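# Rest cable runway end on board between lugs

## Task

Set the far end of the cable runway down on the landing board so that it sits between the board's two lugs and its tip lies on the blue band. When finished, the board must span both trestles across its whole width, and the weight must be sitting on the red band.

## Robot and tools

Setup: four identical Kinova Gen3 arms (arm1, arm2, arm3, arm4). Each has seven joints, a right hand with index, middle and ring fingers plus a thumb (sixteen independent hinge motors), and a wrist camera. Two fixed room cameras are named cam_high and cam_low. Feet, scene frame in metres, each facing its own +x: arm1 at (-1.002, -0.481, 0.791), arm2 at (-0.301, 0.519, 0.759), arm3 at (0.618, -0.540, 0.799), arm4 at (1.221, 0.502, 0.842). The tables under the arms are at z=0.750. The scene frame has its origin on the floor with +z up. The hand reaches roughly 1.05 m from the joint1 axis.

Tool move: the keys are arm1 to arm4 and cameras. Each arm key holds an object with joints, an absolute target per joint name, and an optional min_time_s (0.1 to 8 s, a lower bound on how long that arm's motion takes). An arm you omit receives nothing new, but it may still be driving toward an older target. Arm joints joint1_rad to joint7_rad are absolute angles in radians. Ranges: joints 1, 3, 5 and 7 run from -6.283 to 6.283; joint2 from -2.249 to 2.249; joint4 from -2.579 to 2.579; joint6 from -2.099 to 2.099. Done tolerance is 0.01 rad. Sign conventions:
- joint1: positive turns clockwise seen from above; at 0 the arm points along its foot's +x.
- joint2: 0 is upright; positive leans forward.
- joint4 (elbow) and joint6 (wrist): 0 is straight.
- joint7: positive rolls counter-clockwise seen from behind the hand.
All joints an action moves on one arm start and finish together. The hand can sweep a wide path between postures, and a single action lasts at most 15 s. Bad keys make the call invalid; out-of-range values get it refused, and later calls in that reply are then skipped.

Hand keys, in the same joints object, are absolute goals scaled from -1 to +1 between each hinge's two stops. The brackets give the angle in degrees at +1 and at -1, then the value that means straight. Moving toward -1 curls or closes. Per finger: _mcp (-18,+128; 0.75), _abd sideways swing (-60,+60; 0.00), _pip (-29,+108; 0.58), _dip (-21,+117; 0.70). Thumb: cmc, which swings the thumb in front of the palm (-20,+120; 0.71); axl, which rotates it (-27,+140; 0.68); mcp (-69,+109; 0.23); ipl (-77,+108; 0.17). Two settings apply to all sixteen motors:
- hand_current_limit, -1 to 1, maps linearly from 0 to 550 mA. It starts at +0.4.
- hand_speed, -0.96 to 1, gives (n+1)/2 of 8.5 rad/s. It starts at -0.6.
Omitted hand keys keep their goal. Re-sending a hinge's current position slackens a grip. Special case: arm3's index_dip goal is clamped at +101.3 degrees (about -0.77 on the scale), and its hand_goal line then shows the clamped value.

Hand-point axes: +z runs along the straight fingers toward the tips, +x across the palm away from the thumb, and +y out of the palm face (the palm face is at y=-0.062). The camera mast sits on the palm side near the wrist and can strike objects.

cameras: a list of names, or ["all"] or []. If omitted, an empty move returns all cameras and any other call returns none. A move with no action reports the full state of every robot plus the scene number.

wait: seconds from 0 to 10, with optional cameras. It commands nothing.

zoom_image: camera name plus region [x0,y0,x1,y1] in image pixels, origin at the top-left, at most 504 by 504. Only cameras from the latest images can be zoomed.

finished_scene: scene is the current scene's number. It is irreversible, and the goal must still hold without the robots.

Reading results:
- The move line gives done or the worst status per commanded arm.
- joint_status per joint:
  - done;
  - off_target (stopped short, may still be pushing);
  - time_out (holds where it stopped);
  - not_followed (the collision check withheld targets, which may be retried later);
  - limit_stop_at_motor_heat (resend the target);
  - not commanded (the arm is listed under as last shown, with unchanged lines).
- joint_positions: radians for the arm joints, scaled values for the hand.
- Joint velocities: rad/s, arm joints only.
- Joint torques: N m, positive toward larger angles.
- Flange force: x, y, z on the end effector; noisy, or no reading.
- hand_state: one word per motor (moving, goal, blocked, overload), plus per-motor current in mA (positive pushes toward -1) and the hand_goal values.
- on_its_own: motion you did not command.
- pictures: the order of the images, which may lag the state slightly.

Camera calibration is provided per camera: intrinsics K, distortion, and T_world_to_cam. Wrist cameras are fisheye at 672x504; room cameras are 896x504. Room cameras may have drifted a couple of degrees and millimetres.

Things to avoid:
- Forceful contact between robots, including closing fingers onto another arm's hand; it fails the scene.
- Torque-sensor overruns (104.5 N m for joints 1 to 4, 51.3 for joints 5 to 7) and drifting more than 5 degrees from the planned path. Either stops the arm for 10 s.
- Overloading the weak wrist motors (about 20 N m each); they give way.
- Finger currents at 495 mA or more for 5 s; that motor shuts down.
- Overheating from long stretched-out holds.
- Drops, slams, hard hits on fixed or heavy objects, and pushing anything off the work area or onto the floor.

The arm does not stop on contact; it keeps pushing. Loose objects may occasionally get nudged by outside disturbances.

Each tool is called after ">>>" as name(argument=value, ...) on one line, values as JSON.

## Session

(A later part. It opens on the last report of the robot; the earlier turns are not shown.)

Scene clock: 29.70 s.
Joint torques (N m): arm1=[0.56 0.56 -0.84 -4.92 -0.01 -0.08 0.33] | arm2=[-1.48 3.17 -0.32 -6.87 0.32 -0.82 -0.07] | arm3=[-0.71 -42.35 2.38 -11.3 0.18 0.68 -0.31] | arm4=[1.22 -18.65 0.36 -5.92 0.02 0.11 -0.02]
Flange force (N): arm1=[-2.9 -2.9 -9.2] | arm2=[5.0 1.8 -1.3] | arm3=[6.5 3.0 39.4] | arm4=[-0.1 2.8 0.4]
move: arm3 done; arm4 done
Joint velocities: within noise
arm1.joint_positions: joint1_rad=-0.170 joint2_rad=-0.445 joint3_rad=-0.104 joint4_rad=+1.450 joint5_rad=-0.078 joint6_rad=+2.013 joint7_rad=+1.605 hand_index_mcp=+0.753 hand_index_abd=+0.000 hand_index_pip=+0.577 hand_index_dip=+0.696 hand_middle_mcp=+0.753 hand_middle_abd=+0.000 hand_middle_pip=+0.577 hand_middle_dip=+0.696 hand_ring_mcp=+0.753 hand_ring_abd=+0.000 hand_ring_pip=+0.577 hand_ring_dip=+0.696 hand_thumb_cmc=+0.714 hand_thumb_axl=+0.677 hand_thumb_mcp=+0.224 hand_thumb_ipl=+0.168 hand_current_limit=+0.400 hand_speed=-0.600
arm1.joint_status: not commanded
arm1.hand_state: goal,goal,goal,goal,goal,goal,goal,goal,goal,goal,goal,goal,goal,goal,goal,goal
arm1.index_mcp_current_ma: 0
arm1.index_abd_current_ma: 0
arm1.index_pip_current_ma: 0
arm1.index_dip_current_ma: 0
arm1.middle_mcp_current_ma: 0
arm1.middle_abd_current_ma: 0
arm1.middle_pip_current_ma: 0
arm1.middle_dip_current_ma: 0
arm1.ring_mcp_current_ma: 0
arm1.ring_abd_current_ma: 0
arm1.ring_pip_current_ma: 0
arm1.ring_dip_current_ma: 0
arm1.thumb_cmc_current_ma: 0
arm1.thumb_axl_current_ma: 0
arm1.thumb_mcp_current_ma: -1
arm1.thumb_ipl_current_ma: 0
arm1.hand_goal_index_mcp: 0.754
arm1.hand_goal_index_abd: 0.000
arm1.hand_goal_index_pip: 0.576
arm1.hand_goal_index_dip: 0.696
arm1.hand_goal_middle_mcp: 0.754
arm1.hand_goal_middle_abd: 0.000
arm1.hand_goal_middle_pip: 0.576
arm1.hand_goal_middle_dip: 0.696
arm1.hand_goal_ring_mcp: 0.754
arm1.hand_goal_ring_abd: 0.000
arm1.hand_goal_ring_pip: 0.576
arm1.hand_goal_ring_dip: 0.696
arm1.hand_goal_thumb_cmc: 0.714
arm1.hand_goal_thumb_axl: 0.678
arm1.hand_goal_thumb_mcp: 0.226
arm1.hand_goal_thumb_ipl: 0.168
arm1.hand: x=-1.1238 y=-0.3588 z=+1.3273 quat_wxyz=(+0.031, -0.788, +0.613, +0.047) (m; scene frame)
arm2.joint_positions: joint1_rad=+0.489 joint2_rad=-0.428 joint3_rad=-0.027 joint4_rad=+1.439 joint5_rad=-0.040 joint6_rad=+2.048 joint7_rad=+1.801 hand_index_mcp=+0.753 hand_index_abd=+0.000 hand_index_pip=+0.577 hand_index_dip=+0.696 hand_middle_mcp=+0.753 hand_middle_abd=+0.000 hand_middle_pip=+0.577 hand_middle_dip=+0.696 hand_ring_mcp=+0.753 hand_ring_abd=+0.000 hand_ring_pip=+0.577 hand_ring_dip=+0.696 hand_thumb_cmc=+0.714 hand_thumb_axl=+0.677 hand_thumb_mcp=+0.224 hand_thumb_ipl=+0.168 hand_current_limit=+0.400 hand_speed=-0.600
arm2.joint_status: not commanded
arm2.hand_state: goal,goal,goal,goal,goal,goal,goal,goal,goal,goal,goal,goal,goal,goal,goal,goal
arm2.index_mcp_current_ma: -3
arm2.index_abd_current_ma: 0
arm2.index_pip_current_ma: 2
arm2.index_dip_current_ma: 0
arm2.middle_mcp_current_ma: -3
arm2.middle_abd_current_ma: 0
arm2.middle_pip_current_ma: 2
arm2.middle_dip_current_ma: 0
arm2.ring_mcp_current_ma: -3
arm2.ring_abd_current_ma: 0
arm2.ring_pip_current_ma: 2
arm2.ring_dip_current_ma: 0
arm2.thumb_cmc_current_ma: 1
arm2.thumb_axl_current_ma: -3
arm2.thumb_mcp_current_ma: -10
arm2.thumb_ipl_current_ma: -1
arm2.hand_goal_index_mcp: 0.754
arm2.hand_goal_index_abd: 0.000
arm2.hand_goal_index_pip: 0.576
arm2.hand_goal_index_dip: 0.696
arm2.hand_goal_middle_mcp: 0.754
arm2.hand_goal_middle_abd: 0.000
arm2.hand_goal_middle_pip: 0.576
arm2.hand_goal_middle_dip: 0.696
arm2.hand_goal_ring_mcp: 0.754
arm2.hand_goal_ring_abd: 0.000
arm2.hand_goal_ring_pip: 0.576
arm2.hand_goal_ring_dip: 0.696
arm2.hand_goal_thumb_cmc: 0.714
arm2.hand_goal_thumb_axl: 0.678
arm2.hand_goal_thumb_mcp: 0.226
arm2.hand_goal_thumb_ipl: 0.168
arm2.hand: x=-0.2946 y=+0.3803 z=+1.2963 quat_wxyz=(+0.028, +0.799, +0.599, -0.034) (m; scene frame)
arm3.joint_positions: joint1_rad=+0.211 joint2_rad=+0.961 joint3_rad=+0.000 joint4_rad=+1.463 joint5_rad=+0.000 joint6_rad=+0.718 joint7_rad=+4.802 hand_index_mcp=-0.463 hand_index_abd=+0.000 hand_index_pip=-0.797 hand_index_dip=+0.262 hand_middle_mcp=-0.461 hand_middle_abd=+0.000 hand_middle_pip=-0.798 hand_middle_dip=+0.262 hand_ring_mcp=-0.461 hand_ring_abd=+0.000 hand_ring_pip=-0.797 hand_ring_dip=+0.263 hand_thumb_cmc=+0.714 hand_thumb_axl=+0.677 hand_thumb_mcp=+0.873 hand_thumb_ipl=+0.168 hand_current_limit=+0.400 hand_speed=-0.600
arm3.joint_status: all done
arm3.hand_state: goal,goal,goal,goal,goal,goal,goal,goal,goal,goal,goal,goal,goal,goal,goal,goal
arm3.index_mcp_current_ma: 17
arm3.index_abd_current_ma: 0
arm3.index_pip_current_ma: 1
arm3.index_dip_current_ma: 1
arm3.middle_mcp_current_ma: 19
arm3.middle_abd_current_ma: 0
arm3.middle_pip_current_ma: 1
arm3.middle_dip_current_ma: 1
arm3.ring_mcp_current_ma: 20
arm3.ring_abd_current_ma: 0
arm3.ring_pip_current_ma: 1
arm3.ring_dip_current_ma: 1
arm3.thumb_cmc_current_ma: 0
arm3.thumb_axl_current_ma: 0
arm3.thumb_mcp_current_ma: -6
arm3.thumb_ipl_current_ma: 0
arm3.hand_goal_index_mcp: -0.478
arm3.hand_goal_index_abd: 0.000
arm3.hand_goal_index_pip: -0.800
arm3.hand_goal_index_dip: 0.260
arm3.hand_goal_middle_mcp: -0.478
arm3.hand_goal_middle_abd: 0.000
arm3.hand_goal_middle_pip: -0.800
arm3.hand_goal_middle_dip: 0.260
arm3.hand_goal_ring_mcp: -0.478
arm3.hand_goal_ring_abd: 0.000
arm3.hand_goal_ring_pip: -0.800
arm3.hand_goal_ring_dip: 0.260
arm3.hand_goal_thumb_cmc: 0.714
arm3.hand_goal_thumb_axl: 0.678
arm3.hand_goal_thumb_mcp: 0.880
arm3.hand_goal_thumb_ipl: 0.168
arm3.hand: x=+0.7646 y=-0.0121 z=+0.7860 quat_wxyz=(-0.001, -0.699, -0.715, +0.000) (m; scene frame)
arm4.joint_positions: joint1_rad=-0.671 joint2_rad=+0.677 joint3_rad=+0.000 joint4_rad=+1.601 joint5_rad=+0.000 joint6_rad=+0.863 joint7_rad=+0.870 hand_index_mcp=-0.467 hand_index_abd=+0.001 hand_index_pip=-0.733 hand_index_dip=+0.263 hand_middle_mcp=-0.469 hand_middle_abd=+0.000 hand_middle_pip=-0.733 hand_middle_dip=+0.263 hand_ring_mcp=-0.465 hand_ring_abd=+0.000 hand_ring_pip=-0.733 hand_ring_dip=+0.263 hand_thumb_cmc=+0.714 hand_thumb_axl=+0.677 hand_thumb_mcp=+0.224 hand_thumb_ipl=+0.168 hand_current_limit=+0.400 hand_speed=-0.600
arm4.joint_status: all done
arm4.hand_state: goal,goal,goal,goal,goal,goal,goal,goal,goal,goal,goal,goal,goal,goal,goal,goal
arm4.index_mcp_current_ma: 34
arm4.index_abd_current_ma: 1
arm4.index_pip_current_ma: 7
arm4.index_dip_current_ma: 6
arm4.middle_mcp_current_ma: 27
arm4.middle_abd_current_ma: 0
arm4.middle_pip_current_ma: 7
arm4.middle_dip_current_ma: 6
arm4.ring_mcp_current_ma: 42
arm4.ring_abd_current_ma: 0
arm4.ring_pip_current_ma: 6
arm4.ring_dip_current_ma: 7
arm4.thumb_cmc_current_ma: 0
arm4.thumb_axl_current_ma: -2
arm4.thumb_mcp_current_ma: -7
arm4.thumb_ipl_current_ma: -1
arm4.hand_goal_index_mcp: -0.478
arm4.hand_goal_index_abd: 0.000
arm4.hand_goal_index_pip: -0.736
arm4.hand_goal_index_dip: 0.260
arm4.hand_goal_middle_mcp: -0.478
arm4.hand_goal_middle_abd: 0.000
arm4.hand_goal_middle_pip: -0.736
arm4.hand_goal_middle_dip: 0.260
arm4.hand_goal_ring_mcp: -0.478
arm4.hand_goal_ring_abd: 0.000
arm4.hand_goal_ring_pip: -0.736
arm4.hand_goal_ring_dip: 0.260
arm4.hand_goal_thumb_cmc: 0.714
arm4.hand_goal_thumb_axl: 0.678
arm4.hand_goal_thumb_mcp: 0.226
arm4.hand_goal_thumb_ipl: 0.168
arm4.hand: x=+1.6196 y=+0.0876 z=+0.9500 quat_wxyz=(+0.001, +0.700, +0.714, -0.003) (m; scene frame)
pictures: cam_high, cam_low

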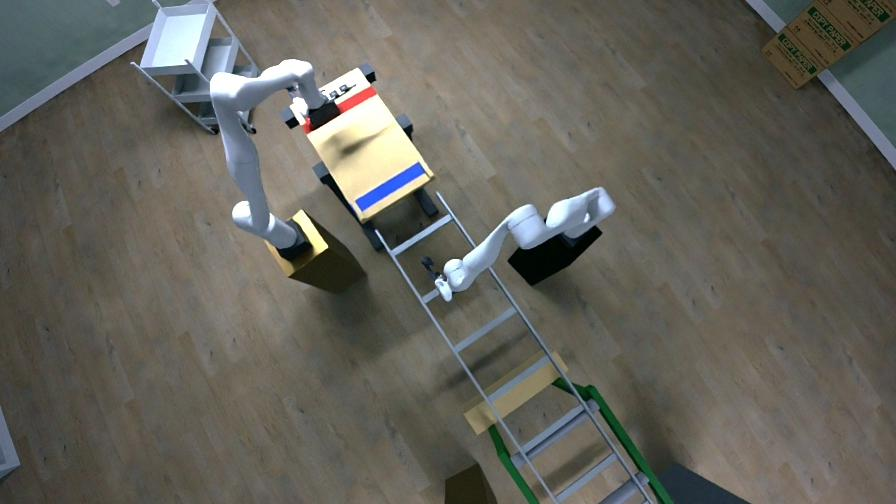

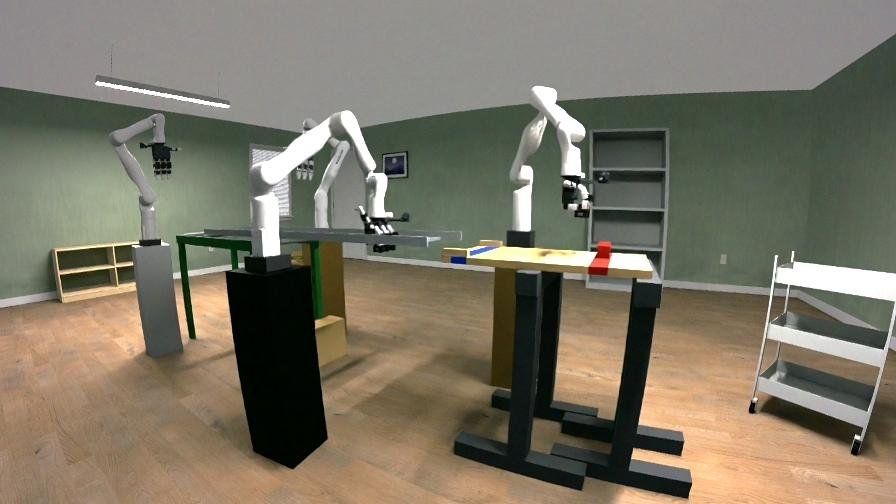

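>>> move(arm4={"joints": {"joint1_rad": -0.132, "joint2_rad": -0.468, "joint3_rad": 0.0, "joint4_rad": 1.416, "joint5_rad": 0.0, "joint6_rad": 1.929, "joint7_rad": 1.69}, "min_time_s": 3}, arm3={"joints": {"joint1_rad": 0.3265, "joint2_rad": 0.9571, "joint4_rad": 1.4156, "joint6_rad": 0.7689, "joint7_rad": 4.9179}, "min_time_s": 2.5}, cameras=["cam_high", "cam_low"])

>>> zoom_image(camera="cam_high", region=[340, 145, 460, 245])

>>> zoom_image(camera="cam_low", region=[360, 200, 500, 280])

>>> zoom_image(camera="cam_high", region=[280, 80, 380, 150])

>>> zoom_image(camera="cam_low", region=[570, 225, 650, 285])

Scene clock: 35.00 s.
Joint torques (N m): arm1=[0.58 0.48 -0.85 -4.91 0.02 -0.08 0.36] | arm2=[-1.44 3.27 -0.38 -6.9 0.33 -0.83 -0.05] | arm3=[-1.17 -44.18 2.27 -12.64 0.67 0.08 0.38] | arm4=[1.04 1.63 0.02 -6.85 0 -0.37 -0.04]
Flange force (N): arm1=[-3.1 -2.8 -9.3] | arm2=[5.3 1.7 -1.1] | arm3=[7.4 3.7 40.2] | arm4=[-0.5 -0.5 -1.0]
move: arm3 done; arm4 done
Joint velocities: within noise
arm1, arm2: as last shown
arm3.joint_positions: joint1_rad=+0.327 joint2_rad=+0.957 joint3_rad=+0.000 joint4_rad=+1.416 joint5_rad=+0.000 joint6_rad=+0.769 joint7_rad=+4.918 hand_index_mcp=-0.463 hand_index_abd=+0.000 hand_index_pip=-0.797 hand_index_dip=+0.262 hand_middle_mcp=-0.461 hand_middle_abd=+0.000 hand_middle_pip=-0.798 hand_middle_dip=+0.262 hand_ring_mcp=-0.461 hand_ring_abd=+0.000 hand_ring_pip=-0.797 hand_ring_dip=+0.263 hand_thumb_cmc=+0.714 hand_thumb_axl=+0.677 hand_thumb_mcp=+0.873 hand_thumb_ipl=+0.168 hand_current_limit=+0.400 hand_speed=-0.600
arm3.joint_status: all done
arm3.hand_state: goal,goal,goal,goal,goal,goal,goal,goal,goal,goal,goal,goal,goal,goal,goal,goal
arm3.index_mcp_current_ma: 17
arm3.index_abd_current_ma: 0
arm3.index_pip_current_ma: 1
arm3.index_dip_current_ma: 1
arm3.middle_mcp_current_ma: 19
arm3.middle_abd_current_ma: 0
arm3.middle_pip_current_ma: 1
arm3.middle_dip_current_ma: 1
arm3.ring_mcp_current_ma: 20
arm3.ring_abd_current_ma: 0
arm3.ring_pip_current_ma: 1
arm3.ring_dip_current_ma: 1
arm3.thumb_cmc_current_ma: 0
arm3.thumb_axl_current_ma: 0
arm3.thumb_mcp_current_ma: -6
arm3.thumb_ipl_current_ma: 0
arm3.hand_goal_index_mcp: -0.478
arm3.hand_goal_index_abd: 0.000
arm3.hand_goal_index_pip: -0.800
arm3.hand_goal_index_dip: 0.260
arm3.hand_goal_middle_mcp: -0.478
arm3.hand_goal_middle_abd: 0.000
arm3.hand_goal_middle_pip: -0.800
arm3.hand_goal_middle_dip: 0.260
arm3.hand_goal_ring_mcp: -0.478
arm3.hand_goal_ring_abd: 0.000
arm3.hand_goal_ring_pip: -0.800
arm3.hand_goal_ring_dip: 0.260
arm3.hand_goal_thumb_cmc: 0.714
arm3.hand_goal_thumb_axl: 0.678
arm3.hand_goal_thumb_mcp: 0.880
arm3.hand_goal_thumb_ipl: 0.168
arm3.hand: x=+0.8297 y=-0.0121 z=+0.7980 quat_wxyz=(-0.001, -0.699, -0.715, +0.000) (m; scene frame)
arm4.joint_positions: joint1_rad=-0.132 joint2_rad=-0.468 joint3_rad=+0.000 joint4_rad=+1.416 joint5_rad=+0.000 joint6_rad=+1.929 joint7_rad=+1.690 hand_index_mcp=-0.467 hand_index_abd=+0.001 hand_index_pip=-0.733 hand_index_dip=+0.263 hand_middle_mcp=-0.469 hand_middle_abd=+0.000 hand_middle_pip=-0.733 hand_middle_dip=+0.263 hand_ring_mcp=-0.465 hand_ring_abd=+0.000 hand_ring_pip=-0.733 hand_ring_dip=+0.263 hand_thumb_cmc=+0.714 hand_thumb_axl=+0.677 hand_thumb_mcp=+0.224 hand_thumb_ipl=+0.168 hand_current_limit=+0.400 hand_speed=-0.600
arm4.joint_status: all done
arm4.hand_state: goal,goal,goal,goal,goal,goal,goal,goal,goal,goal,goal,goal,goal,goal,goal,goal
arm4.index_mcp_current_ma: 34
arm4.index_abd_current_ma: 1
arm4.index_pip_current_ma: 7
arm4.index_dip_current_ma: 5
arm4.middle_mcp_current_ma: 27
arm4.middle_abd_current_ma: 0
arm4.middle_pip_current_ma: 7
arm4.middle_dip_current_ma: 6
arm4.ring_mcp_current_ma: 42
arm4.ring_abd_current_ma: 0
arm4.ring_pip_current_ma: 6
arm4.ring_dip_current_ma: 7
arm4.thumb_cmc_current_ma: 0
arm4.thumb_axl_current_ma: -2
arm4.thumb_mcp_current_ma: -7
arm4.thumb_ipl_current_ma: -1
arm4.hand_goal_index_mcp: -0.478
arm4.hand_goal_index_abd: 0.000
arm4.hand_goal_index_pip: -0.736
arm4.hand_goal_index_dip: 0.260
arm4.hand_goal_middle_mcp: -0.478
arm4.hand_goal_middle_abd: 0.000
arm4.hand_goal_middle_pip: -0.736
arm4.hand_goal_middle_dip: 0.260
arm4.hand_goal_ring_mcp: -0.478
arm4.hand_goal_ring_abd: 0.000
arm4.hand_goal_ring_pip: -0.736
arm4.hand_goal_ring_dip: 0.260
arm4.hand_goal_thumb_cmc: 0.714
arm4.hand_goal_thumb_axl: 0.678
arm4.hand_goal_thumb_mcp: 0.226
arm4.hand_goal_thumb_ipl: 0.168
arm4.hand: x=+1.3116 y=+0.3623 z=+1.3985 quat_wxyz=(+0.097, +0.587, +0.798, -0.093) (m; scene frame)
pictures: cam_high, cam_low

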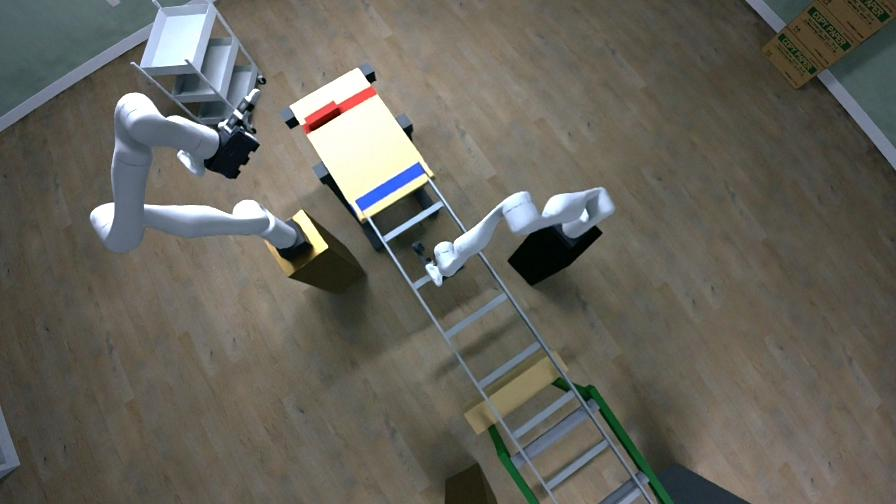

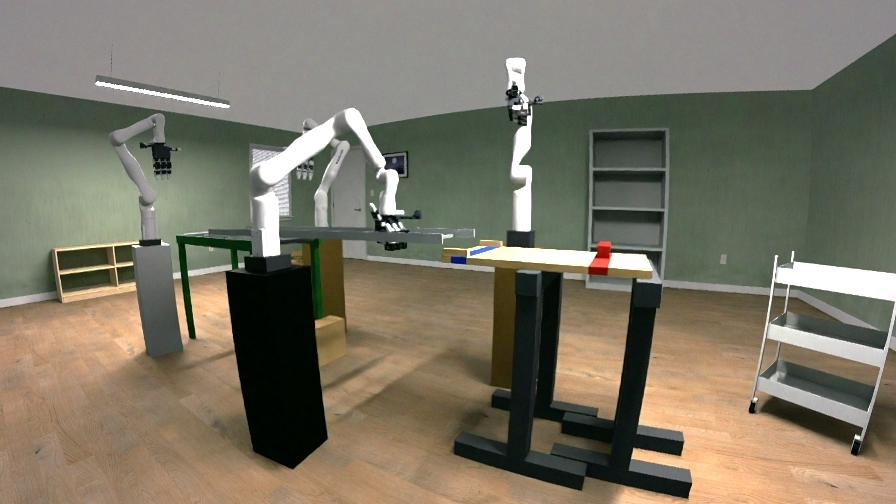

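Scaled by 4.200 from the camera's 896x504 image, which has a finer 1280x720 frame.

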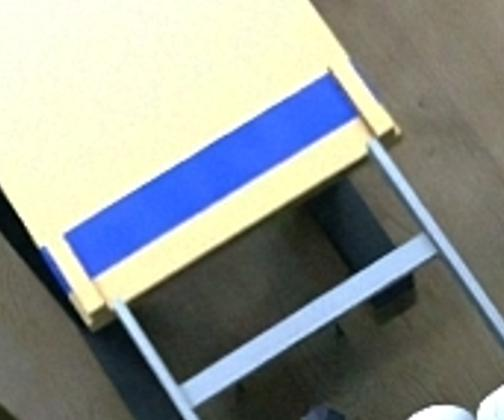

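Scaled by 3.600 from the camera's 896x504 image, which has a finer 1280x720 frame.

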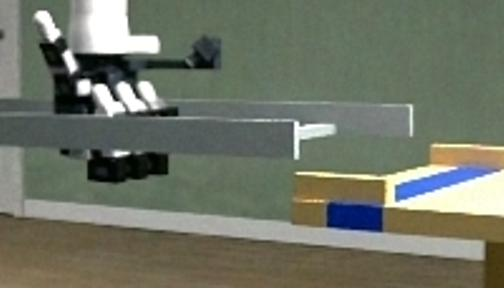

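Scaled by 5.040 from the camera's 896x504 image, which has a finer 1280x720 frame.

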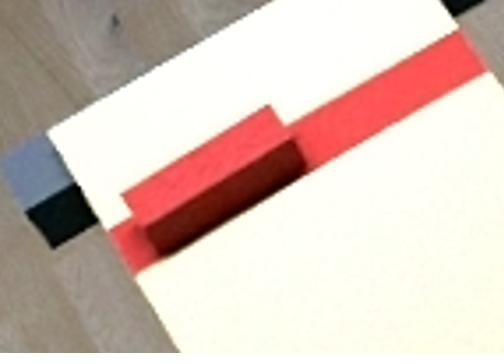

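Scaled by 6.300 from the camera's 896x504 image, which has a finer 1280x720 frame.

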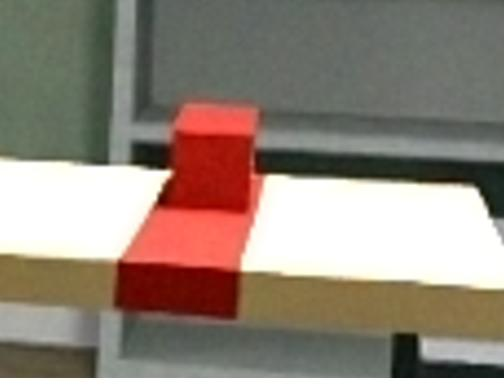

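>>> move(arm3={"joints": {"joint1_rad": 0.4827, "joint2_rad": 1.0015, "joint4_rad": 1.303, "joint6_rad": 0.8371, "joint7_rad": 5.0741}, "min_time_s": 3}, cameras=["cam_high", "cam_low"])

>>> zoom_image(camera="cam_high", region=[340, 145, 460, 245])

>>> zoom_image(camera="cam_low", region=[400, 200, 540, 280])

Scene clock: 38.67 s.
Joint torques (N m): arm1=[0.55 0.55 -0.83 -4.97 0.03 -0.08 0.36] | arm2=[-1.4 3.18 -0.4 -6.91 0.32 -0.85 -0.05] | arm3=[-0.26 -43.9 2.47 -13.31 0.09 -0.6 -0.39] | arm4=[1.03 1.6 0.01 -6.81 0.01 -0.36 -0.02]
Flange force (N): arm1=[-2.8 -2.7 -9.1] | arm2=[5.2 1.6 -1.2] | arm3=[6.9 4.4 35.3] | arm4=[-0.7 -0.5 -1.1]
move: arm3 done
Joint velocities: within noise
arm1, arm2, arm4: as last shown
arm3.joint_positions: joint1_rad=+0.483 joint2_rad=+1.001 joint3_rad=+0.000 joint4_rad=+1.303 joint5_rad=+0.000 joint6_rad=+0.837 joint7_rad=+5.074 hand_index_mcp=-0.463 hand_index_abd=+0.000 hand_index_pip=-0.797 hand_index_dip=+0.262 hand_middle_mcp=-0.461 hand_middle_abd=+0.000 hand_middle_pip=-0.798 hand_middle_dip=+0.262 hand_ring_mcp=-0.461 hand_ring_abd=+0.000 hand_ring_pip=-0.797 hand_ring_dip=+0.263 hand_thumb_cmc=+0.714 hand_thumb_axl=+0.677 hand_thumb_mcp=+0.873 hand_thumb_ipl=+0.168 hand_current_limit=+0.400 hand_speed=-0.600
arm3.joint_status: all done
arm3.hand_state: goal,goal,goal,goal,goal,goal,goal,goal,goal,goal,goal,goal,goal,goal,goal,goal
arm3.index_mcp_current_ma: 17
arm3.index_abd_current_ma: 0
arm3.index_pip_current_ma: 1
arm3.index_dip_current_ma: 1
arm3.middle_mcp_current_ma: 19
arm3.middle_abd_current_ma: 0
arm3.middle_pip_current_ma: 1
arm3.middle_dip_current_ma: 1
arm3.ring_mcp_current_ma: 20
arm3.ring_abd_current_ma: 0
arm3.ring_pip_current_ma: 1
arm3.ring_dip_current_ma: 1
arm3.thumb_cmc_current_ma: 0
arm3.thumb_axl_current_ma: 0
arm3.thumb_mcp_current_ma: -6
arm3.thumb_ipl_current_ma: 0
arm3.hand_goal_index_mcp: -0.478
arm3.hand_goal_index_abd: 0.000
arm3.hand_goal_index_pip: -0.800
arm3.hand_goal_index_dip: 0.260
arm3.hand_goal_middle_mcp: -0.478
arm3.hand_goal_middle_abd: 0.000
arm3.hand_goal_middle_pip: -0.800
arm3.hand_goal_middle_dip: 0.260
arm3.hand_goal_ring_mcp: -0.478
arm3.hand_goal_ring_abd: 0.000
arm3.hand_goal_ring_pip: -0.800
arm3.hand_goal_ring_dip: 0.260
arm3.hand_goal_thumb_cmc: 0.714
arm3.hand_goal_thumb_axl: 0.678
arm3.hand_goal_thumb_mcp: 0.880
arm3.hand_goal_thumb_ipl: 0.168
arm3.hand: x=+0.9219 y=-0.0145 z=+0.7981 quat_wxyz=(-0.001, -0.699, -0.715, +0.000) (m; scene frame)
arm4.thumb_axl_current_ma: -1
pictures: cam_high, cam_low

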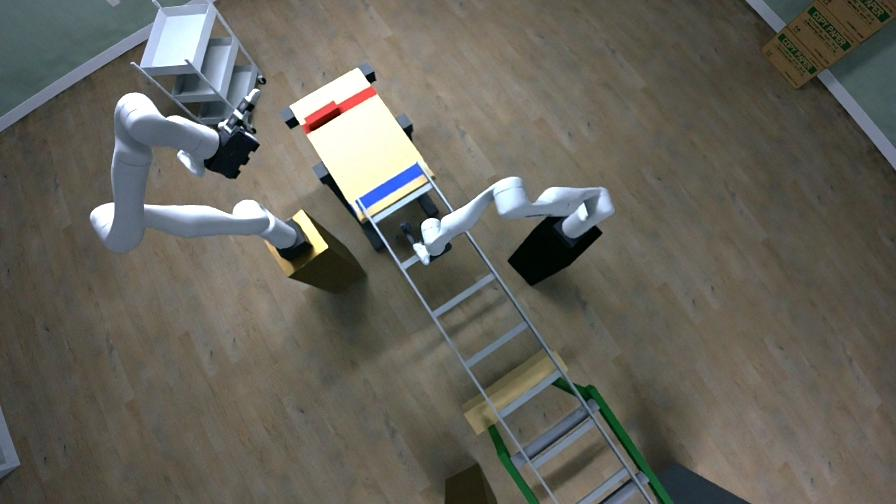

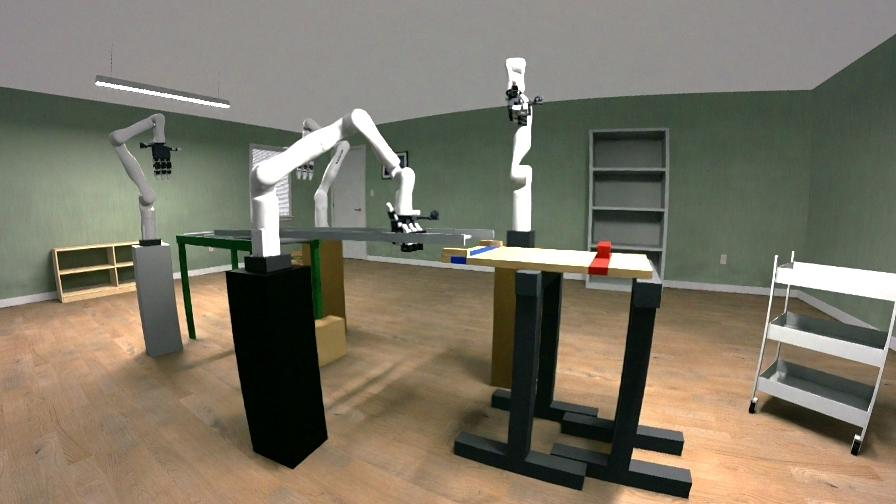

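Scaled by 4.200 from the camera's 896x504 image, which has a finer 1280x720 frame.

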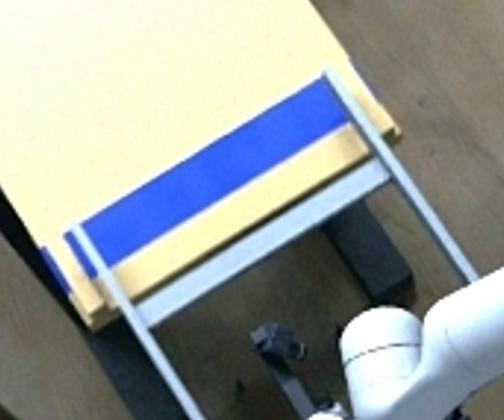

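Scaled by 3.600 from the camera's 896x504 image, which has a finer 1280x720 frame.

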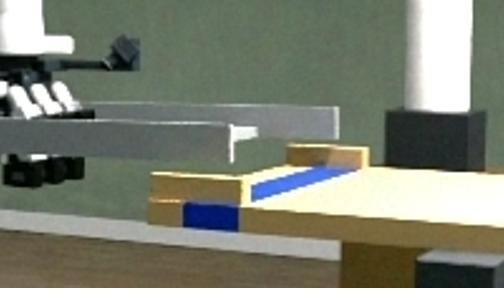

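>>> move(arm3={"joints": {"joint1_rad": 0.4827, "joint2_rad": 1.0401, "joint4_rad": 1.3041, "joint6_rad": 0.7974, "joint7_rad": 5.0741}, "min_time_s": 2.5}, cameras=["cam_high", "cam_low"])

>>> zoom_image(camera="cam_high", region=[340, 145, 460, 245])

>>> zoom_image(camera="cam_low", region=[400, 200, 540, 280])

Scene clock: 41.83 s.
Joint torques (N m): arm1=[0.61 0.55 -0.81 -4.94 0.01 -0.09 0.32] | arm2=[-1.48 3.25 -0.29 -6.84 0.34 -0.8 -0.06] | arm3=[-0.63 -36.91 2.12 -9.79 0.01 -0.13 -0.37] | arm4=[1.03 1.68 -0.03 -6.85 0.03 -0.37 -0.03]
Flange force (N): arm1=[-2.8 -2.8 -9.2] | arm2=[5.1 2.0 -1.2] | arm3=[6.5 4.9 24.3] | arm4=[-0.4 -0.6 -0.9]
move: arm3 done
Joint velocities: within noise
arm1, arm2, arm4: as last shown
arm3.joint_positions: joint1_rad=+0.483 joint2_rad=+1.040 joint3_rad=+0.000 joint4_rad=+1.304 joint5_rad=+0.000 joint6_rad=+0.797 joint7_rad=+5.074 hand_index_mcp=-0.463 hand_index_abd=+0.000 hand_index_pip=-0.797 hand_index_dip=+0.262 hand_middle_mcp=-0.461 hand_middle_abd=+0.000 hand_middle_pip=-0.798 hand_middle_dip=+0.262 hand_ring_mcp=-0.461 hand_ring_abd=+0.000 hand_ring_pip=-0.797 hand_ring_dip=+0.263 hand_thumb_cmc=+0.714 hand_thumb_axl=+0.677 hand_thumb_mcp=+0.873 hand_thumb_ipl=+0.168 hand_current_limit=+0.400 hand_speed=-0.600
arm3.joint_status: all done
arm3.hand_state: goal,goal,goal,goal,goal,goal,goal,goal,goal,goal,goal,goal,goal,goal,goal,goal
arm3.index_mcp_current_ma: 17
arm3.index_abd_current_ma: 0
arm3.index_pip_current_ma: 1
arm3.index_dip_current_ma: 1
arm3.middle_mcp_current_ma: 19
arm3.middle_abd_current_ma: 0
arm3.middle_pip_current_ma: 1
arm3.middle_dip_current_ma: 1
arm3.ring_mcp_current_ma: 20
arm3.ring_abd_current_ma: 0
arm3.ring_pip_current_ma: 1
arm3.ring_dip_current_ma: 1
arm3.thumb_cmc_current_ma: 0
arm3.thumb_axl_current_ma: 0
arm3.thumb_mcp_current_ma: -6
arm3.thumb_ipl_current_ma: 0
arm3.hand_goal_index_mcp: -0.478
arm3.hand_goal_index_abd: 0.000
arm3.hand_goal_index_pip: -0.800
arm3.hand_goal_index_dip: 0.260
arm3.hand_goal_middle_mcp: -0.478
arm3.hand_goal_middle_abd: 0.000
arm3.hand_goal_middle_pip: -0.800
arm3.hand_goal_middle_dip: 0.260
arm3.hand_goal_ring_mcp: -0.478
arm3.hand_goal_ring_abd: 0.000
arm3.hand_goal_ring_pip: -0.800
arm3.hand_goal_ring_dip: 0.260
arm3.hand_goal_thumb_cmc: 0.714
arm3.hand_goal_thumb_axl: 0.678
arm3.hand_goal_thumb_mcp: 0.880
arm3.hand_goal_thumb_ipl: 0.168
arm3.hand: x=+0.9219 y=-0.0147 z=+0.7751 quat_wxyz=(-0.001, -0.699, -0.715, +0.000) (m; scene frame)
pictures: cam_high, cam_low

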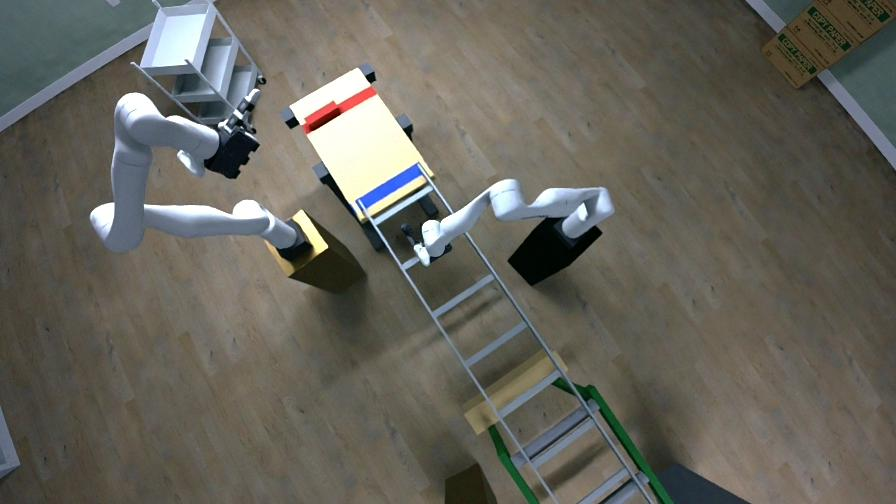

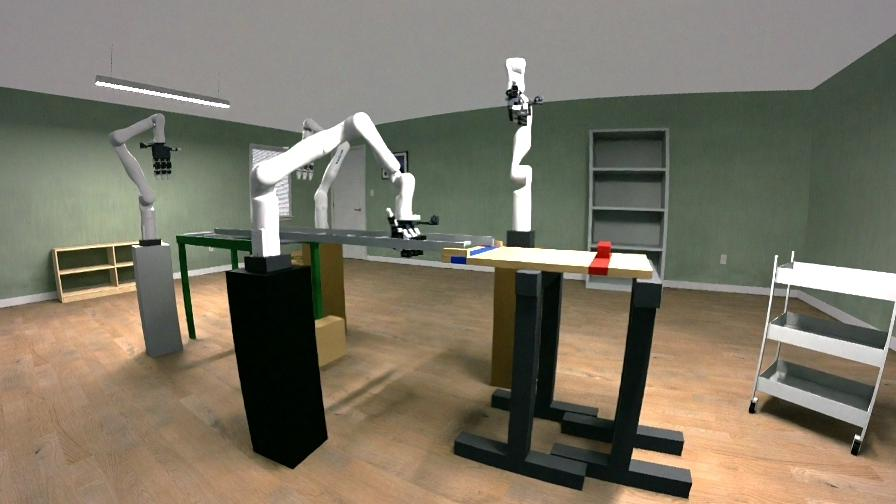

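Scaled by 4.200 from the camera's 896x504 image, which has a finer 1280x720 frame.

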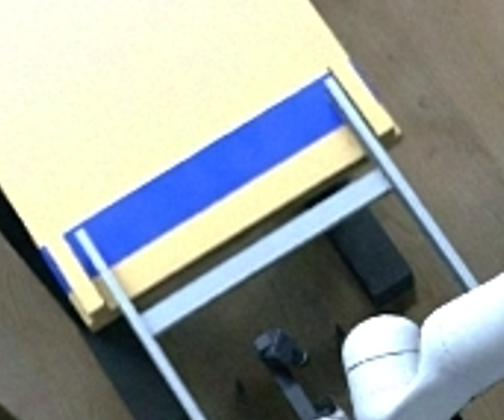

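Scaled by 3.600 from the camera's 896x504 image, which has a finer 1280x720 frame.

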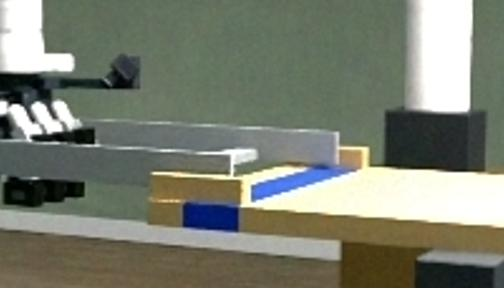

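>>> move(arm3={"joints": {"joint1_rad": 0.4827, "joint2_rad": 1.0629, "joint4_rad": 1.3026, "joint6_rad": 0.7761, "joint7_rad": 5.0741}, "min_time_s": 2.5}, cameras=["cam_high", "cam_low"])

>>> zoom_image(camera="cam_high", region=[340, 145, 460, 245])

>>> zoom_image(camera="cam_low", region=[400, 200, 540, 280])

Scene clock: 44.97 s.
Joint torques (N m): arm1=[0.61 0.59 -0.88 -4.98 0.02 -0.08 0.37] | arm2=[-1.46 3.27 -0.43 -6.89 0.35 -0.85 -0.05] | arm3=[0.21 -15.59 2.41 -2.38 0.32 -0.12 -0.3] | arm4=[1.07 1.62 0.05 -6.9 0.01 -0.41 -0.01]
Flange force (N): arm1=[-2.7 -2.9 -9.0] | arm2=[5.3 1.6 -1.2] | arm3=[3.4 1.9 -12.1] | arm4=[-0.5 -0.3 -0.9]
move: arm3 done
Joint velocities: within noise
arm1, arm2, arm4: as last shown
arm3.joint_positions: joint1_rad=+0.483 joint2_rad=+1.063 joint3_rad=+0.000 joint4_rad=+1.302 joint5_rad=+0.000 joint6_rad=+0.776 joint7_rad=+5.074 hand_index_mcp=-0.463 hand_index_abd=+0.000 hand_index_pip=-0.797 hand_index_dip=+0.262 hand_middle_mcp=-0.461 hand_middle_abd=+0.000 hand_middle_pip=-0.798 hand_middle_dip=+0.262 hand_ring_mcp=-0.461 hand_ring_abd=+0.000 hand_ring_pip=-0.797 hand_ring_dip=+0.263 hand_thumb_cmc=+0.714 hand_thumb_axl=+0.677 hand_thumb_mcp=+0.873 hand_thumb_ipl=+0.168 hand_current_limit=+0.400 hand_speed=-0.600
arm3.joint_status: all done
arm3.hand_state: goal,goal,goal,goal,goal,goal,goal,goal,goal,goal,goal,goal,goal,goal,goal,goal
arm3.index_mcp_current_ma: 17
arm3.index_abd_current_ma: 0
arm3.index_pip_current_ma: 1
arm3.index_dip_current_ma: 1
arm3.middle_mcp_current_ma: 19
arm3.middle_abd_current_ma: 0
arm3.middle_pip_current_ma: 1
arm3.middle_dip_current_ma: 1
arm3.ring_mcp_current_ma: 20
arm3.ring_abd_current_ma: 0
arm3.ring_pip_current_ma: 1
arm3.ring_dip_current_ma: 1
arm3.thumb_cmc_current_ma: 0
arm3.thumb_axl_current_ma: 0
arm3.thumb_mcp_current_ma: -6
arm3.thumb_ipl_current_ma: 0
arm3.hand_goal_index_mcp: -0.478
arm3.hand_goal_index_abd: 0.000
arm3.hand_goal_index_pip: -0.800
arm3.hand_goal_index_dip: 0.260
arm3.hand_goal_middle_mcp: -0.478
arm3.hand_goal_middle_abd: 0.000
arm3.hand_goal_middle_pip: -0.800
arm3.hand_goal_middle_dip: 0.260
arm3.hand_goal_ring_mcp: -0.478
arm3.hand_goal_ring_abd: 0.000
arm3.hand_goal_ring_pip: -0.800
arm3.hand_goal_ring_dip: 0.260
arm3.hand_goal_thumb_cmc: 0.714
arm3.hand_goal_thumb_axl: 0.678
arm3.hand_goal_thumb_mcp: 0.880
arm3.hand_goal_thumb_ipl: 0.168
arm3.hand: x=+0.9219 y=-0.0146 z=+0.7621 quat_wxyz=(-0.001, -0.699, -0.715, +0.000) (m; scene frame)
pictures: cam_high, cam_low

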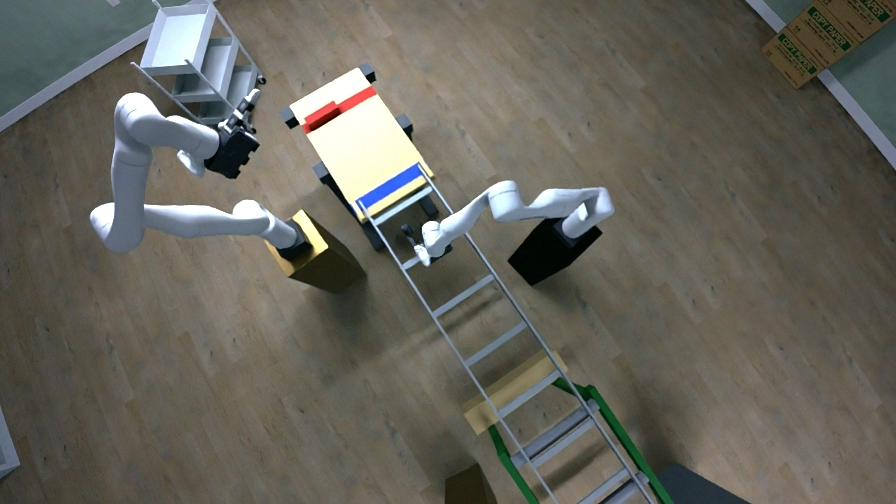

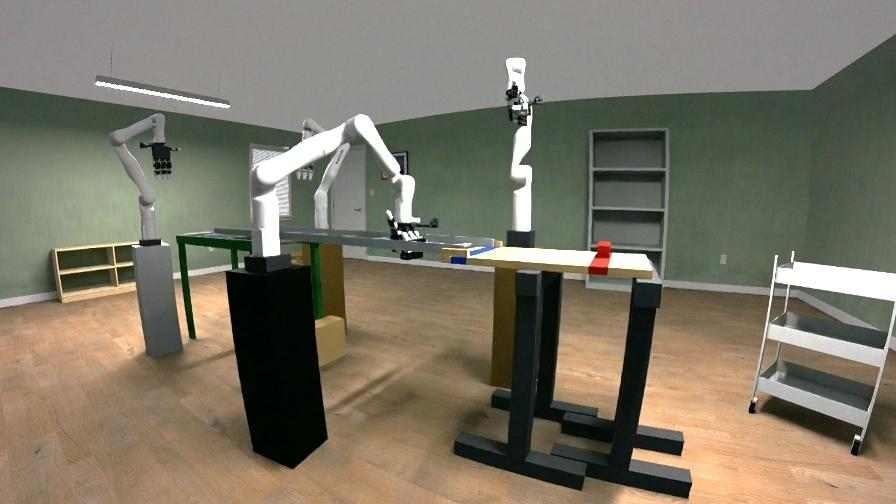

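Scaled by 4.200 from the camera's 896x504 image, which has a finer 1280x720 frame.

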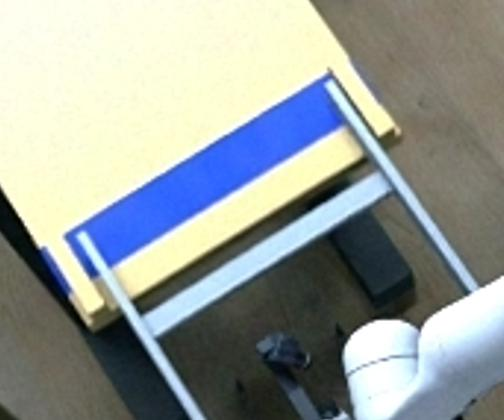

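Scaled by 3.600 from the camera's 896x504 image, which has a finer 1280x720 frame.

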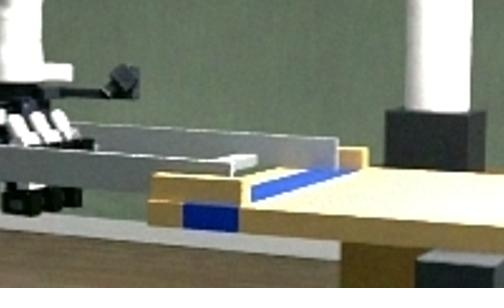

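>>> move(arm3={"joints": {"joint1_rad": 0.4827, "joint2_rad": 1.0585, "joint4_rad": 1.303, "joint6_rad": 0.7801, "joint7_rad": 5.0741, "hand_index_pip": 0.576, "hand_middle_pip": 0.576, "hand_ring_pip": 0.576, "hand_index_dip": 0.696, "hand_middle_dip": 0.696, "hand_ring_dip": 0.696}, "min_time_s": 1})

>>> move(arm3={"joints": {"hand_index_mcp": 0.754, "hand_middle_mcp": 0.754, "hand_ring_mcp": 0.754}})

>>> move(arm3={"joints": {"joint1_rad": 0.4306, "joint2_rad": 1.0385, "joint4_rad": 1.3563, "joint6_rad": 0.7468, "joint7_rad": 5.022}, "min_time_s": 2}, cameras=["cam_high", "cam_low", "arm3_cam_wrist"])

>>> zoom_image(camera="cam_high", region=[340, 145, 460, 245])

Scene clock: 46.83 s.
Joint torques (N m): arm1=[0.59 0.56 -0.86 -4.9 0.03 -0.08 0.36] | arm2=[-1.42 3.19 -0.4 -6.88 0.37 -0.88 -0.05] | arm3=[-1.1 -24.02 1.41 -5.33 -0.04 -0.46 -0.15] | arm4=[1.13 1.61 0.02 -6.87 0.05 -0.4 -0.04]
Flange force (N): arm1=[-2.9 -2.9 -9.3] | arm2=[5.2 1.7 -1.4] | arm3=[4.6 4.6 1.7] | arm4=[-0.5 -0.5 -1.0]
move: arm3 done
Joint velocities: within noise
arm1, arm2, arm4: as last shown
arm3.joint_positions: joint1_rad=+0.483 joint2_rad=+1.058 joint3_rad=+0.000 joint4_rad=+1.303 joint5_rad=+0.000 joint6_rad=+0.780 joint7_rad=+5.074 hand_index_mcp=-0.463 hand_index_abd=+0.000 hand_index_pip=+0.576 hand_index_dip=+0.694 hand_middle_mcp=-0.462 hand_middle_abd=+0.000 hand_middle_pip=+0.576 hand_middle_dip=+0.694 hand_ring_mcp=-0.461 hand_ring_abd=+0.000 hand_ring_pip=+0.576 hand_ring_dip=+0.694 hand_thumb_cmc=+0.714 hand_thumb_axl=+0.677 hand_thumb_mcp=+0.873 hand_thumb_ipl=+0.168 hand_current_limit=+0.400 hand_speed=-0.600
arm3.joint_status: all done
arm3.hand_state: goal,goal,goal,goal,goal,goal,goal,goal,goal,goal,goal,goal,goal,goal,goal,goal
arm3.index_mcp_current_ma: 17
arm3.index_abd_current_ma: 0
arm3.index_pip_current_ma: 0
arm3.index_dip_current_ma: -1
arm3.middle_mcp_current_ma: 19
arm3.middle_abd_current_ma: 0
arm3.middle_pip_current_ma: 0
arm3.middle_dip_current_ma: -1
arm3.ring_mcp_current_ma: 20
arm3.ring_abd_current_ma: 0
arm3.ring_pip_current_ma: 0
arm3.ring_dip_current_ma: -1
arm3.thumb_cmc_current_ma: 0
arm3.thumb_axl_current_ma: 0
arm3.thumb_mcp_current_ma: -6
arm3.thumb_ipl_current_ma: 0
arm3.hand_goal_index_mcp: -0.478
arm3.hand_goal_index_abd: 0.000
arm3.hand_goal_index_pip: 0.576
arm3.hand_goal_index_dip: 0.696
arm3.hand_goal_middle_mcp: -0.478
arm3.hand_goal_middle_abd: 0.000
arm3.hand_goal_middle_pip: 0.576
arm3.hand_goal_middle_dip: 0.696
arm3.hand_goal_ring_mcp: -0.478
arm3.hand_goal_ring_abd: 0.000
arm3.hand_goal_ring_pip: 0.576
arm3.hand_goal_ring_dip: 0.696
arm3.hand_goal_thumb_cmc: 0.714
arm3.hand_goal_thumb_axl: 0.678
arm3.hand_goal_thumb_mcp: 0.880
arm3.hand_goal_thumb_ipl: 0.168
arm3.hand: x=+0.9219 y=-0.0146 z=+0.7646 quat_wxyz=(-0.001, -0.699, -0.715, +0.000) (m; scene frame)
pictures: none

Scene clock: 48.20 s.
Joint torques (N m): arm1=[0.55 0.54 -0.9 -4.94 0.05 -0.1 0.36] | arm2=[-1.34 3.19 -0.39 -6.81 0.31 -0.87 -0.05] | arm3=[-1.1 -23.86 1.3 -5.25 -0.19 -0.35 -0.16] | arm4=[1.15 1.6 -0.05 -6.89 0.01 -0.32 -0.07]
Flange force (N): arm1=[-2.8 -2.9 -9.2] | arm2=[5.1 1.6 -1.6] | arm3=[4.4 4.5 1.7] | arm4=[-0.5 -0.9 -0.7]
move: arm3 done
Joint velocities: within noise
arm1, arm2, arm4: as last shown
arm3.joint_positions: joint1_rad=+0.483 joint2_rad=+1.058 joint3_rad=+0.000 joint4_rad=+1.303 joint5_rad=+0.000 joint6_rad=+0.780 joint7_rad=+5.074 hand_index_mcp=+0.750 hand_index_abd=+0.000 hand_index_pip=+0.576 hand_index_dip=+0.694 hand_middle_mcp=+0.750 hand_middle_abd=+0.000 hand_middle_pip=+0.576 hand_middle_dip=+0.694 hand_ring_mcp=+0.749 hand_ring_abd=+0.000 hand_ring_pip=+0.576 hand_ring_dip=+0.694 hand_thumb_cmc=+0.714 hand_thumb_axl=+0.677 hand_thumb_mcp=+0.873 hand_thumb_ipl=+0.168 hand_current_limit=+0.400 hand_speed=-0.600
arm3.joint_status: all done
arm3.hand_state: goal,goal,goal,goal,goal,goal,goal,goal,goal,goal,goal,goal,goal,goal,goal,goal
arm3.index_mcp_current_ma: -2
arm3.index_abd_current_ma: 0
arm3.index_pip_current_ma: 0
arm3.index_dip_current_ma: -1
arm3.middle_mcp_current_ma: -3
arm3.middle_abd_current_ma: 0
arm3.middle_pip_current_ma: 0
arm3.middle_dip_current_ma: -1
arm3.ring_mcp_current_ma: -3
arm3.ring_abd_current_ma: 0
arm3.ring_pip_current_ma: 0
arm3.ring_dip_current_ma: -1
arm3.thumb_cmc_current_ma: 0
arm3.thumb_axl_current_ma: 0
arm3.thumb_mcp_current_ma: -6
arm3.thumb_ipl_current_ma: 0
arm3.hand_goal_index_mcp: 0.754
arm3.hand_goal_index_abd: 0.000
arm3.hand_goal_index_pip: 0.576
arm3.hand_goal_index_dip: 0.696
arm3.hand_goal_middle_mcp: 0.754
arm3.hand_goal_middle_abd: 0.000
arm3.hand_goal_middle_pip: 0.576
arm3.hand_goal_middle_dip: 0.696
arm3.hand_goal_ring_mcp: 0.754
arm3.hand_goal_ring_abd: 0.000
arm3.hand_goal_ring_pip: 0.576
arm3.hand_goal_ring_dip: 0.696
arm3.hand_goal_thumb_cmc: 0.714
arm3.hand_goal_thumb_axl: 0.678
arm3.hand_goal_thumb_mcp: 0.880
arm3.hand_goal_thumb_ipl: 0.168
arm3.hand: x=+0.9219 y=-0.0146 z=+0.7646 quat_wxyz=(-0.001, -0.699, -0.715, +0.000) (m; scene frame)
pictures: none

Scene clock: 50.50 s.
Joint torques (N m): arm1=[0.59 0.55 -0.9 -4.94 0.03 -0.1 0.34] | arm2=[-1.39 3.22 -0.39 -6.88 0.31 -0.83 -0.05] | arm3=[-1.11 -23.62 1.19 -5 -0.16 -0.39 -0.12] | arm4=[1.05 1.56 -0.01 -6.82 0.04 -0.4 -0.04]
Flange force (N): arm1=[-2.8 -3.1 -9.2] | arm2=[5.2 1.6 -1.2] | arm3=[5.0 4.4 1.9] | arm4=[-0.7 -0.6 -1.2]
move: arm3 done
Joint velocities: within noise
arm1, arm2, arm4: as last shown
arm3.joint_positions: joint1_rad=+0.431 joint2_rad=+1.039 joint3_rad=+0.000 joint4_rad=+1.356 joint5_rad=+0.000 joint6_rad=+0.747 joint7_rad=+5.022 hand_index_mcp=+0.750 hand_index_abd=+0.000 hand_index_pip=+0.576 hand_index_dip=+0.694 hand_middle_mcp=+0.750 hand_middle_abd=+0.000 hand_middle_pip=+0.576 hand_middle_dip=+0.694 hand_ring_mcp=+0.749 hand_ring_abd=+0.000 hand_ring_pip=+0.576 hand_ring_dip=+0.694 hand_thumb_cmc=+0.714 hand_thumb_axl=+0.677 hand_thumb_mcp=+0.873 hand_thumb_ipl=+0.168 hand_current_limit=+0.400 hand_speed=-0.600
arm3.joint_status: all done
arm3.hand_state: goal,goal,goal,goal,goal,goal,goal,goal,goal,goal,goal,goal,goal,goal,goal,goal
arm3.index_mcp_current_ma: -2
arm3.index_abd_current_ma: 0
arm3.index_pip_current_ma: 0
arm3.index_dip_current_ma: -1
arm3.middle_mcp_current_ma: -3
arm3.middle_abd_current_ma: 0
arm3.middle_pip_current_ma: 0
arm3.middle_dip_current_ma: -1
arm3.ring_mcp_current_ma: -3
arm3.ring_abd_current_ma: 0
arm3.ring_pip_current_ma: 0
arm3.ring_dip_current_ma: -1
arm3.thumb_cmc_current_ma: 0
arm3.thumb_axl_current_ma: 0
arm3.thumb_mcp_current_ma: -6
arm3.thumb_ipl_current_ma: 0
arm3.hand_goal_index_mcp: 0.754
arm3.hand_goal_index_abd: 0.000
arm3.hand_goal_index_pip: 0.576
arm3.hand_goal_index_dip: 0.696
arm3.hand_goal_middle_mcp: 0.754
arm3.hand_goal_middle_abd: 0.000
arm3.hand_goal_middle_pip: 0.576
arm3.hand_goal_middle_dip: 0.696
arm3.hand_goal_ring_mcp: 0.754
arm3.hand_goal_ring_abd: 0.000
arm3.hand_goal_ring_pip: 0.576
arm3.hand_goal_ring_dip: 0.696
arm3.hand_goal_thumb_cmc: 0.714
arm3.hand_goal_thumb_axl: 0.678
arm3.hand_goal_thumb_mcp: 0.880
arm3.hand_goal_thumb_ipl: 0.168
arm3.hand: x=+0.8899 y=-0.0153 z=+0.7646 quat_wxyz=(-0.001, -0.699, -0.715, +0.000) (m; scene frame)
pictures: arm3_cam_wrist, cam_high, cam_low
camera_calibration:
arm3_cam_wrist: T_world_to_cam=[[0.678803, -0.734291, 0.0066023, -0.592936], [-0.491405, -0.447553, 0.74714, -0.19001], [-0.545663, -0.510405, -0.664634, 1.10581], [0, 0, 0, 1]] pos_world=[0.912514, 0.0439837, 0.880837]

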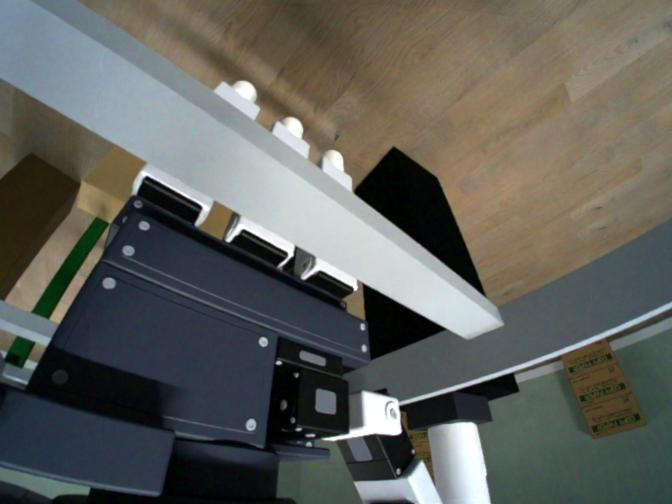

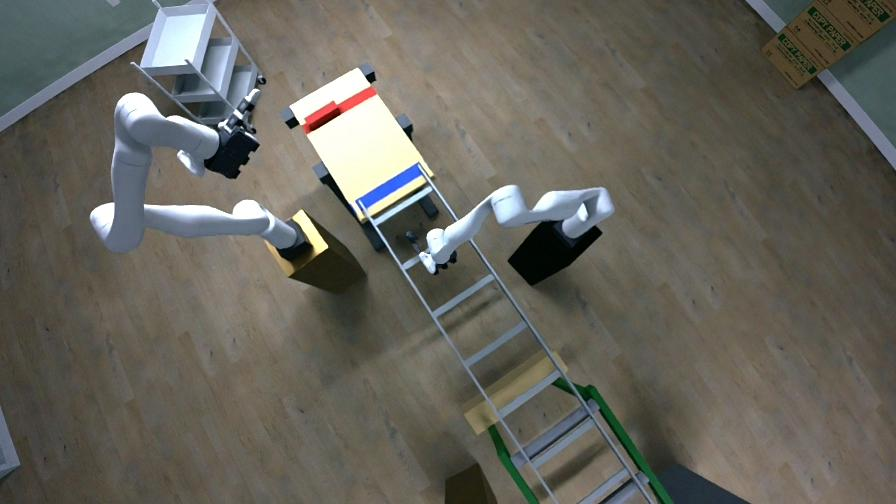

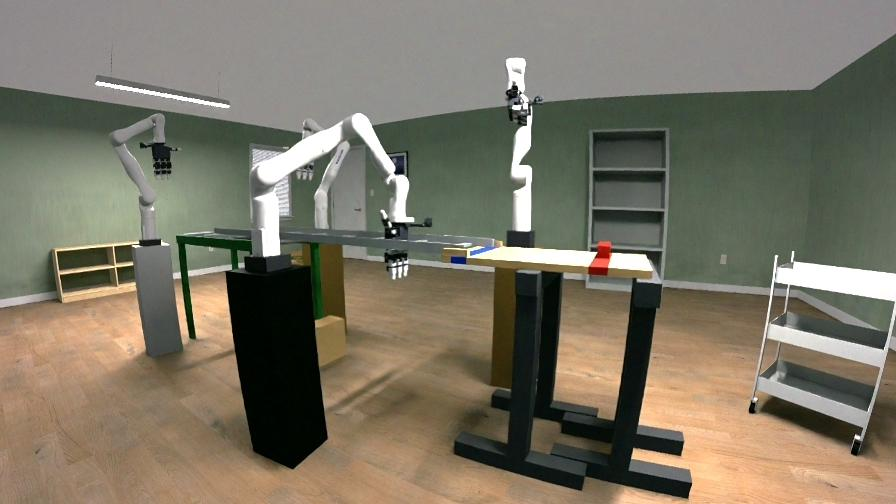

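Scaled by 4.200 from the camera's 896x504 image, which has a finer 1280x720 frame.

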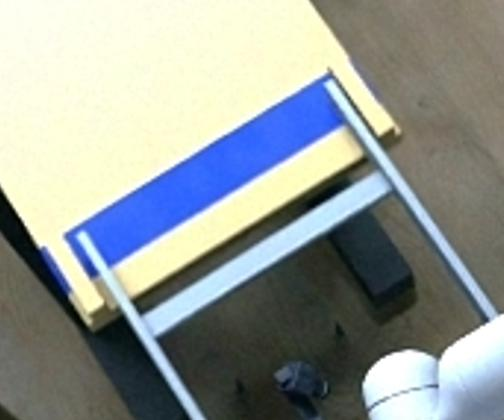

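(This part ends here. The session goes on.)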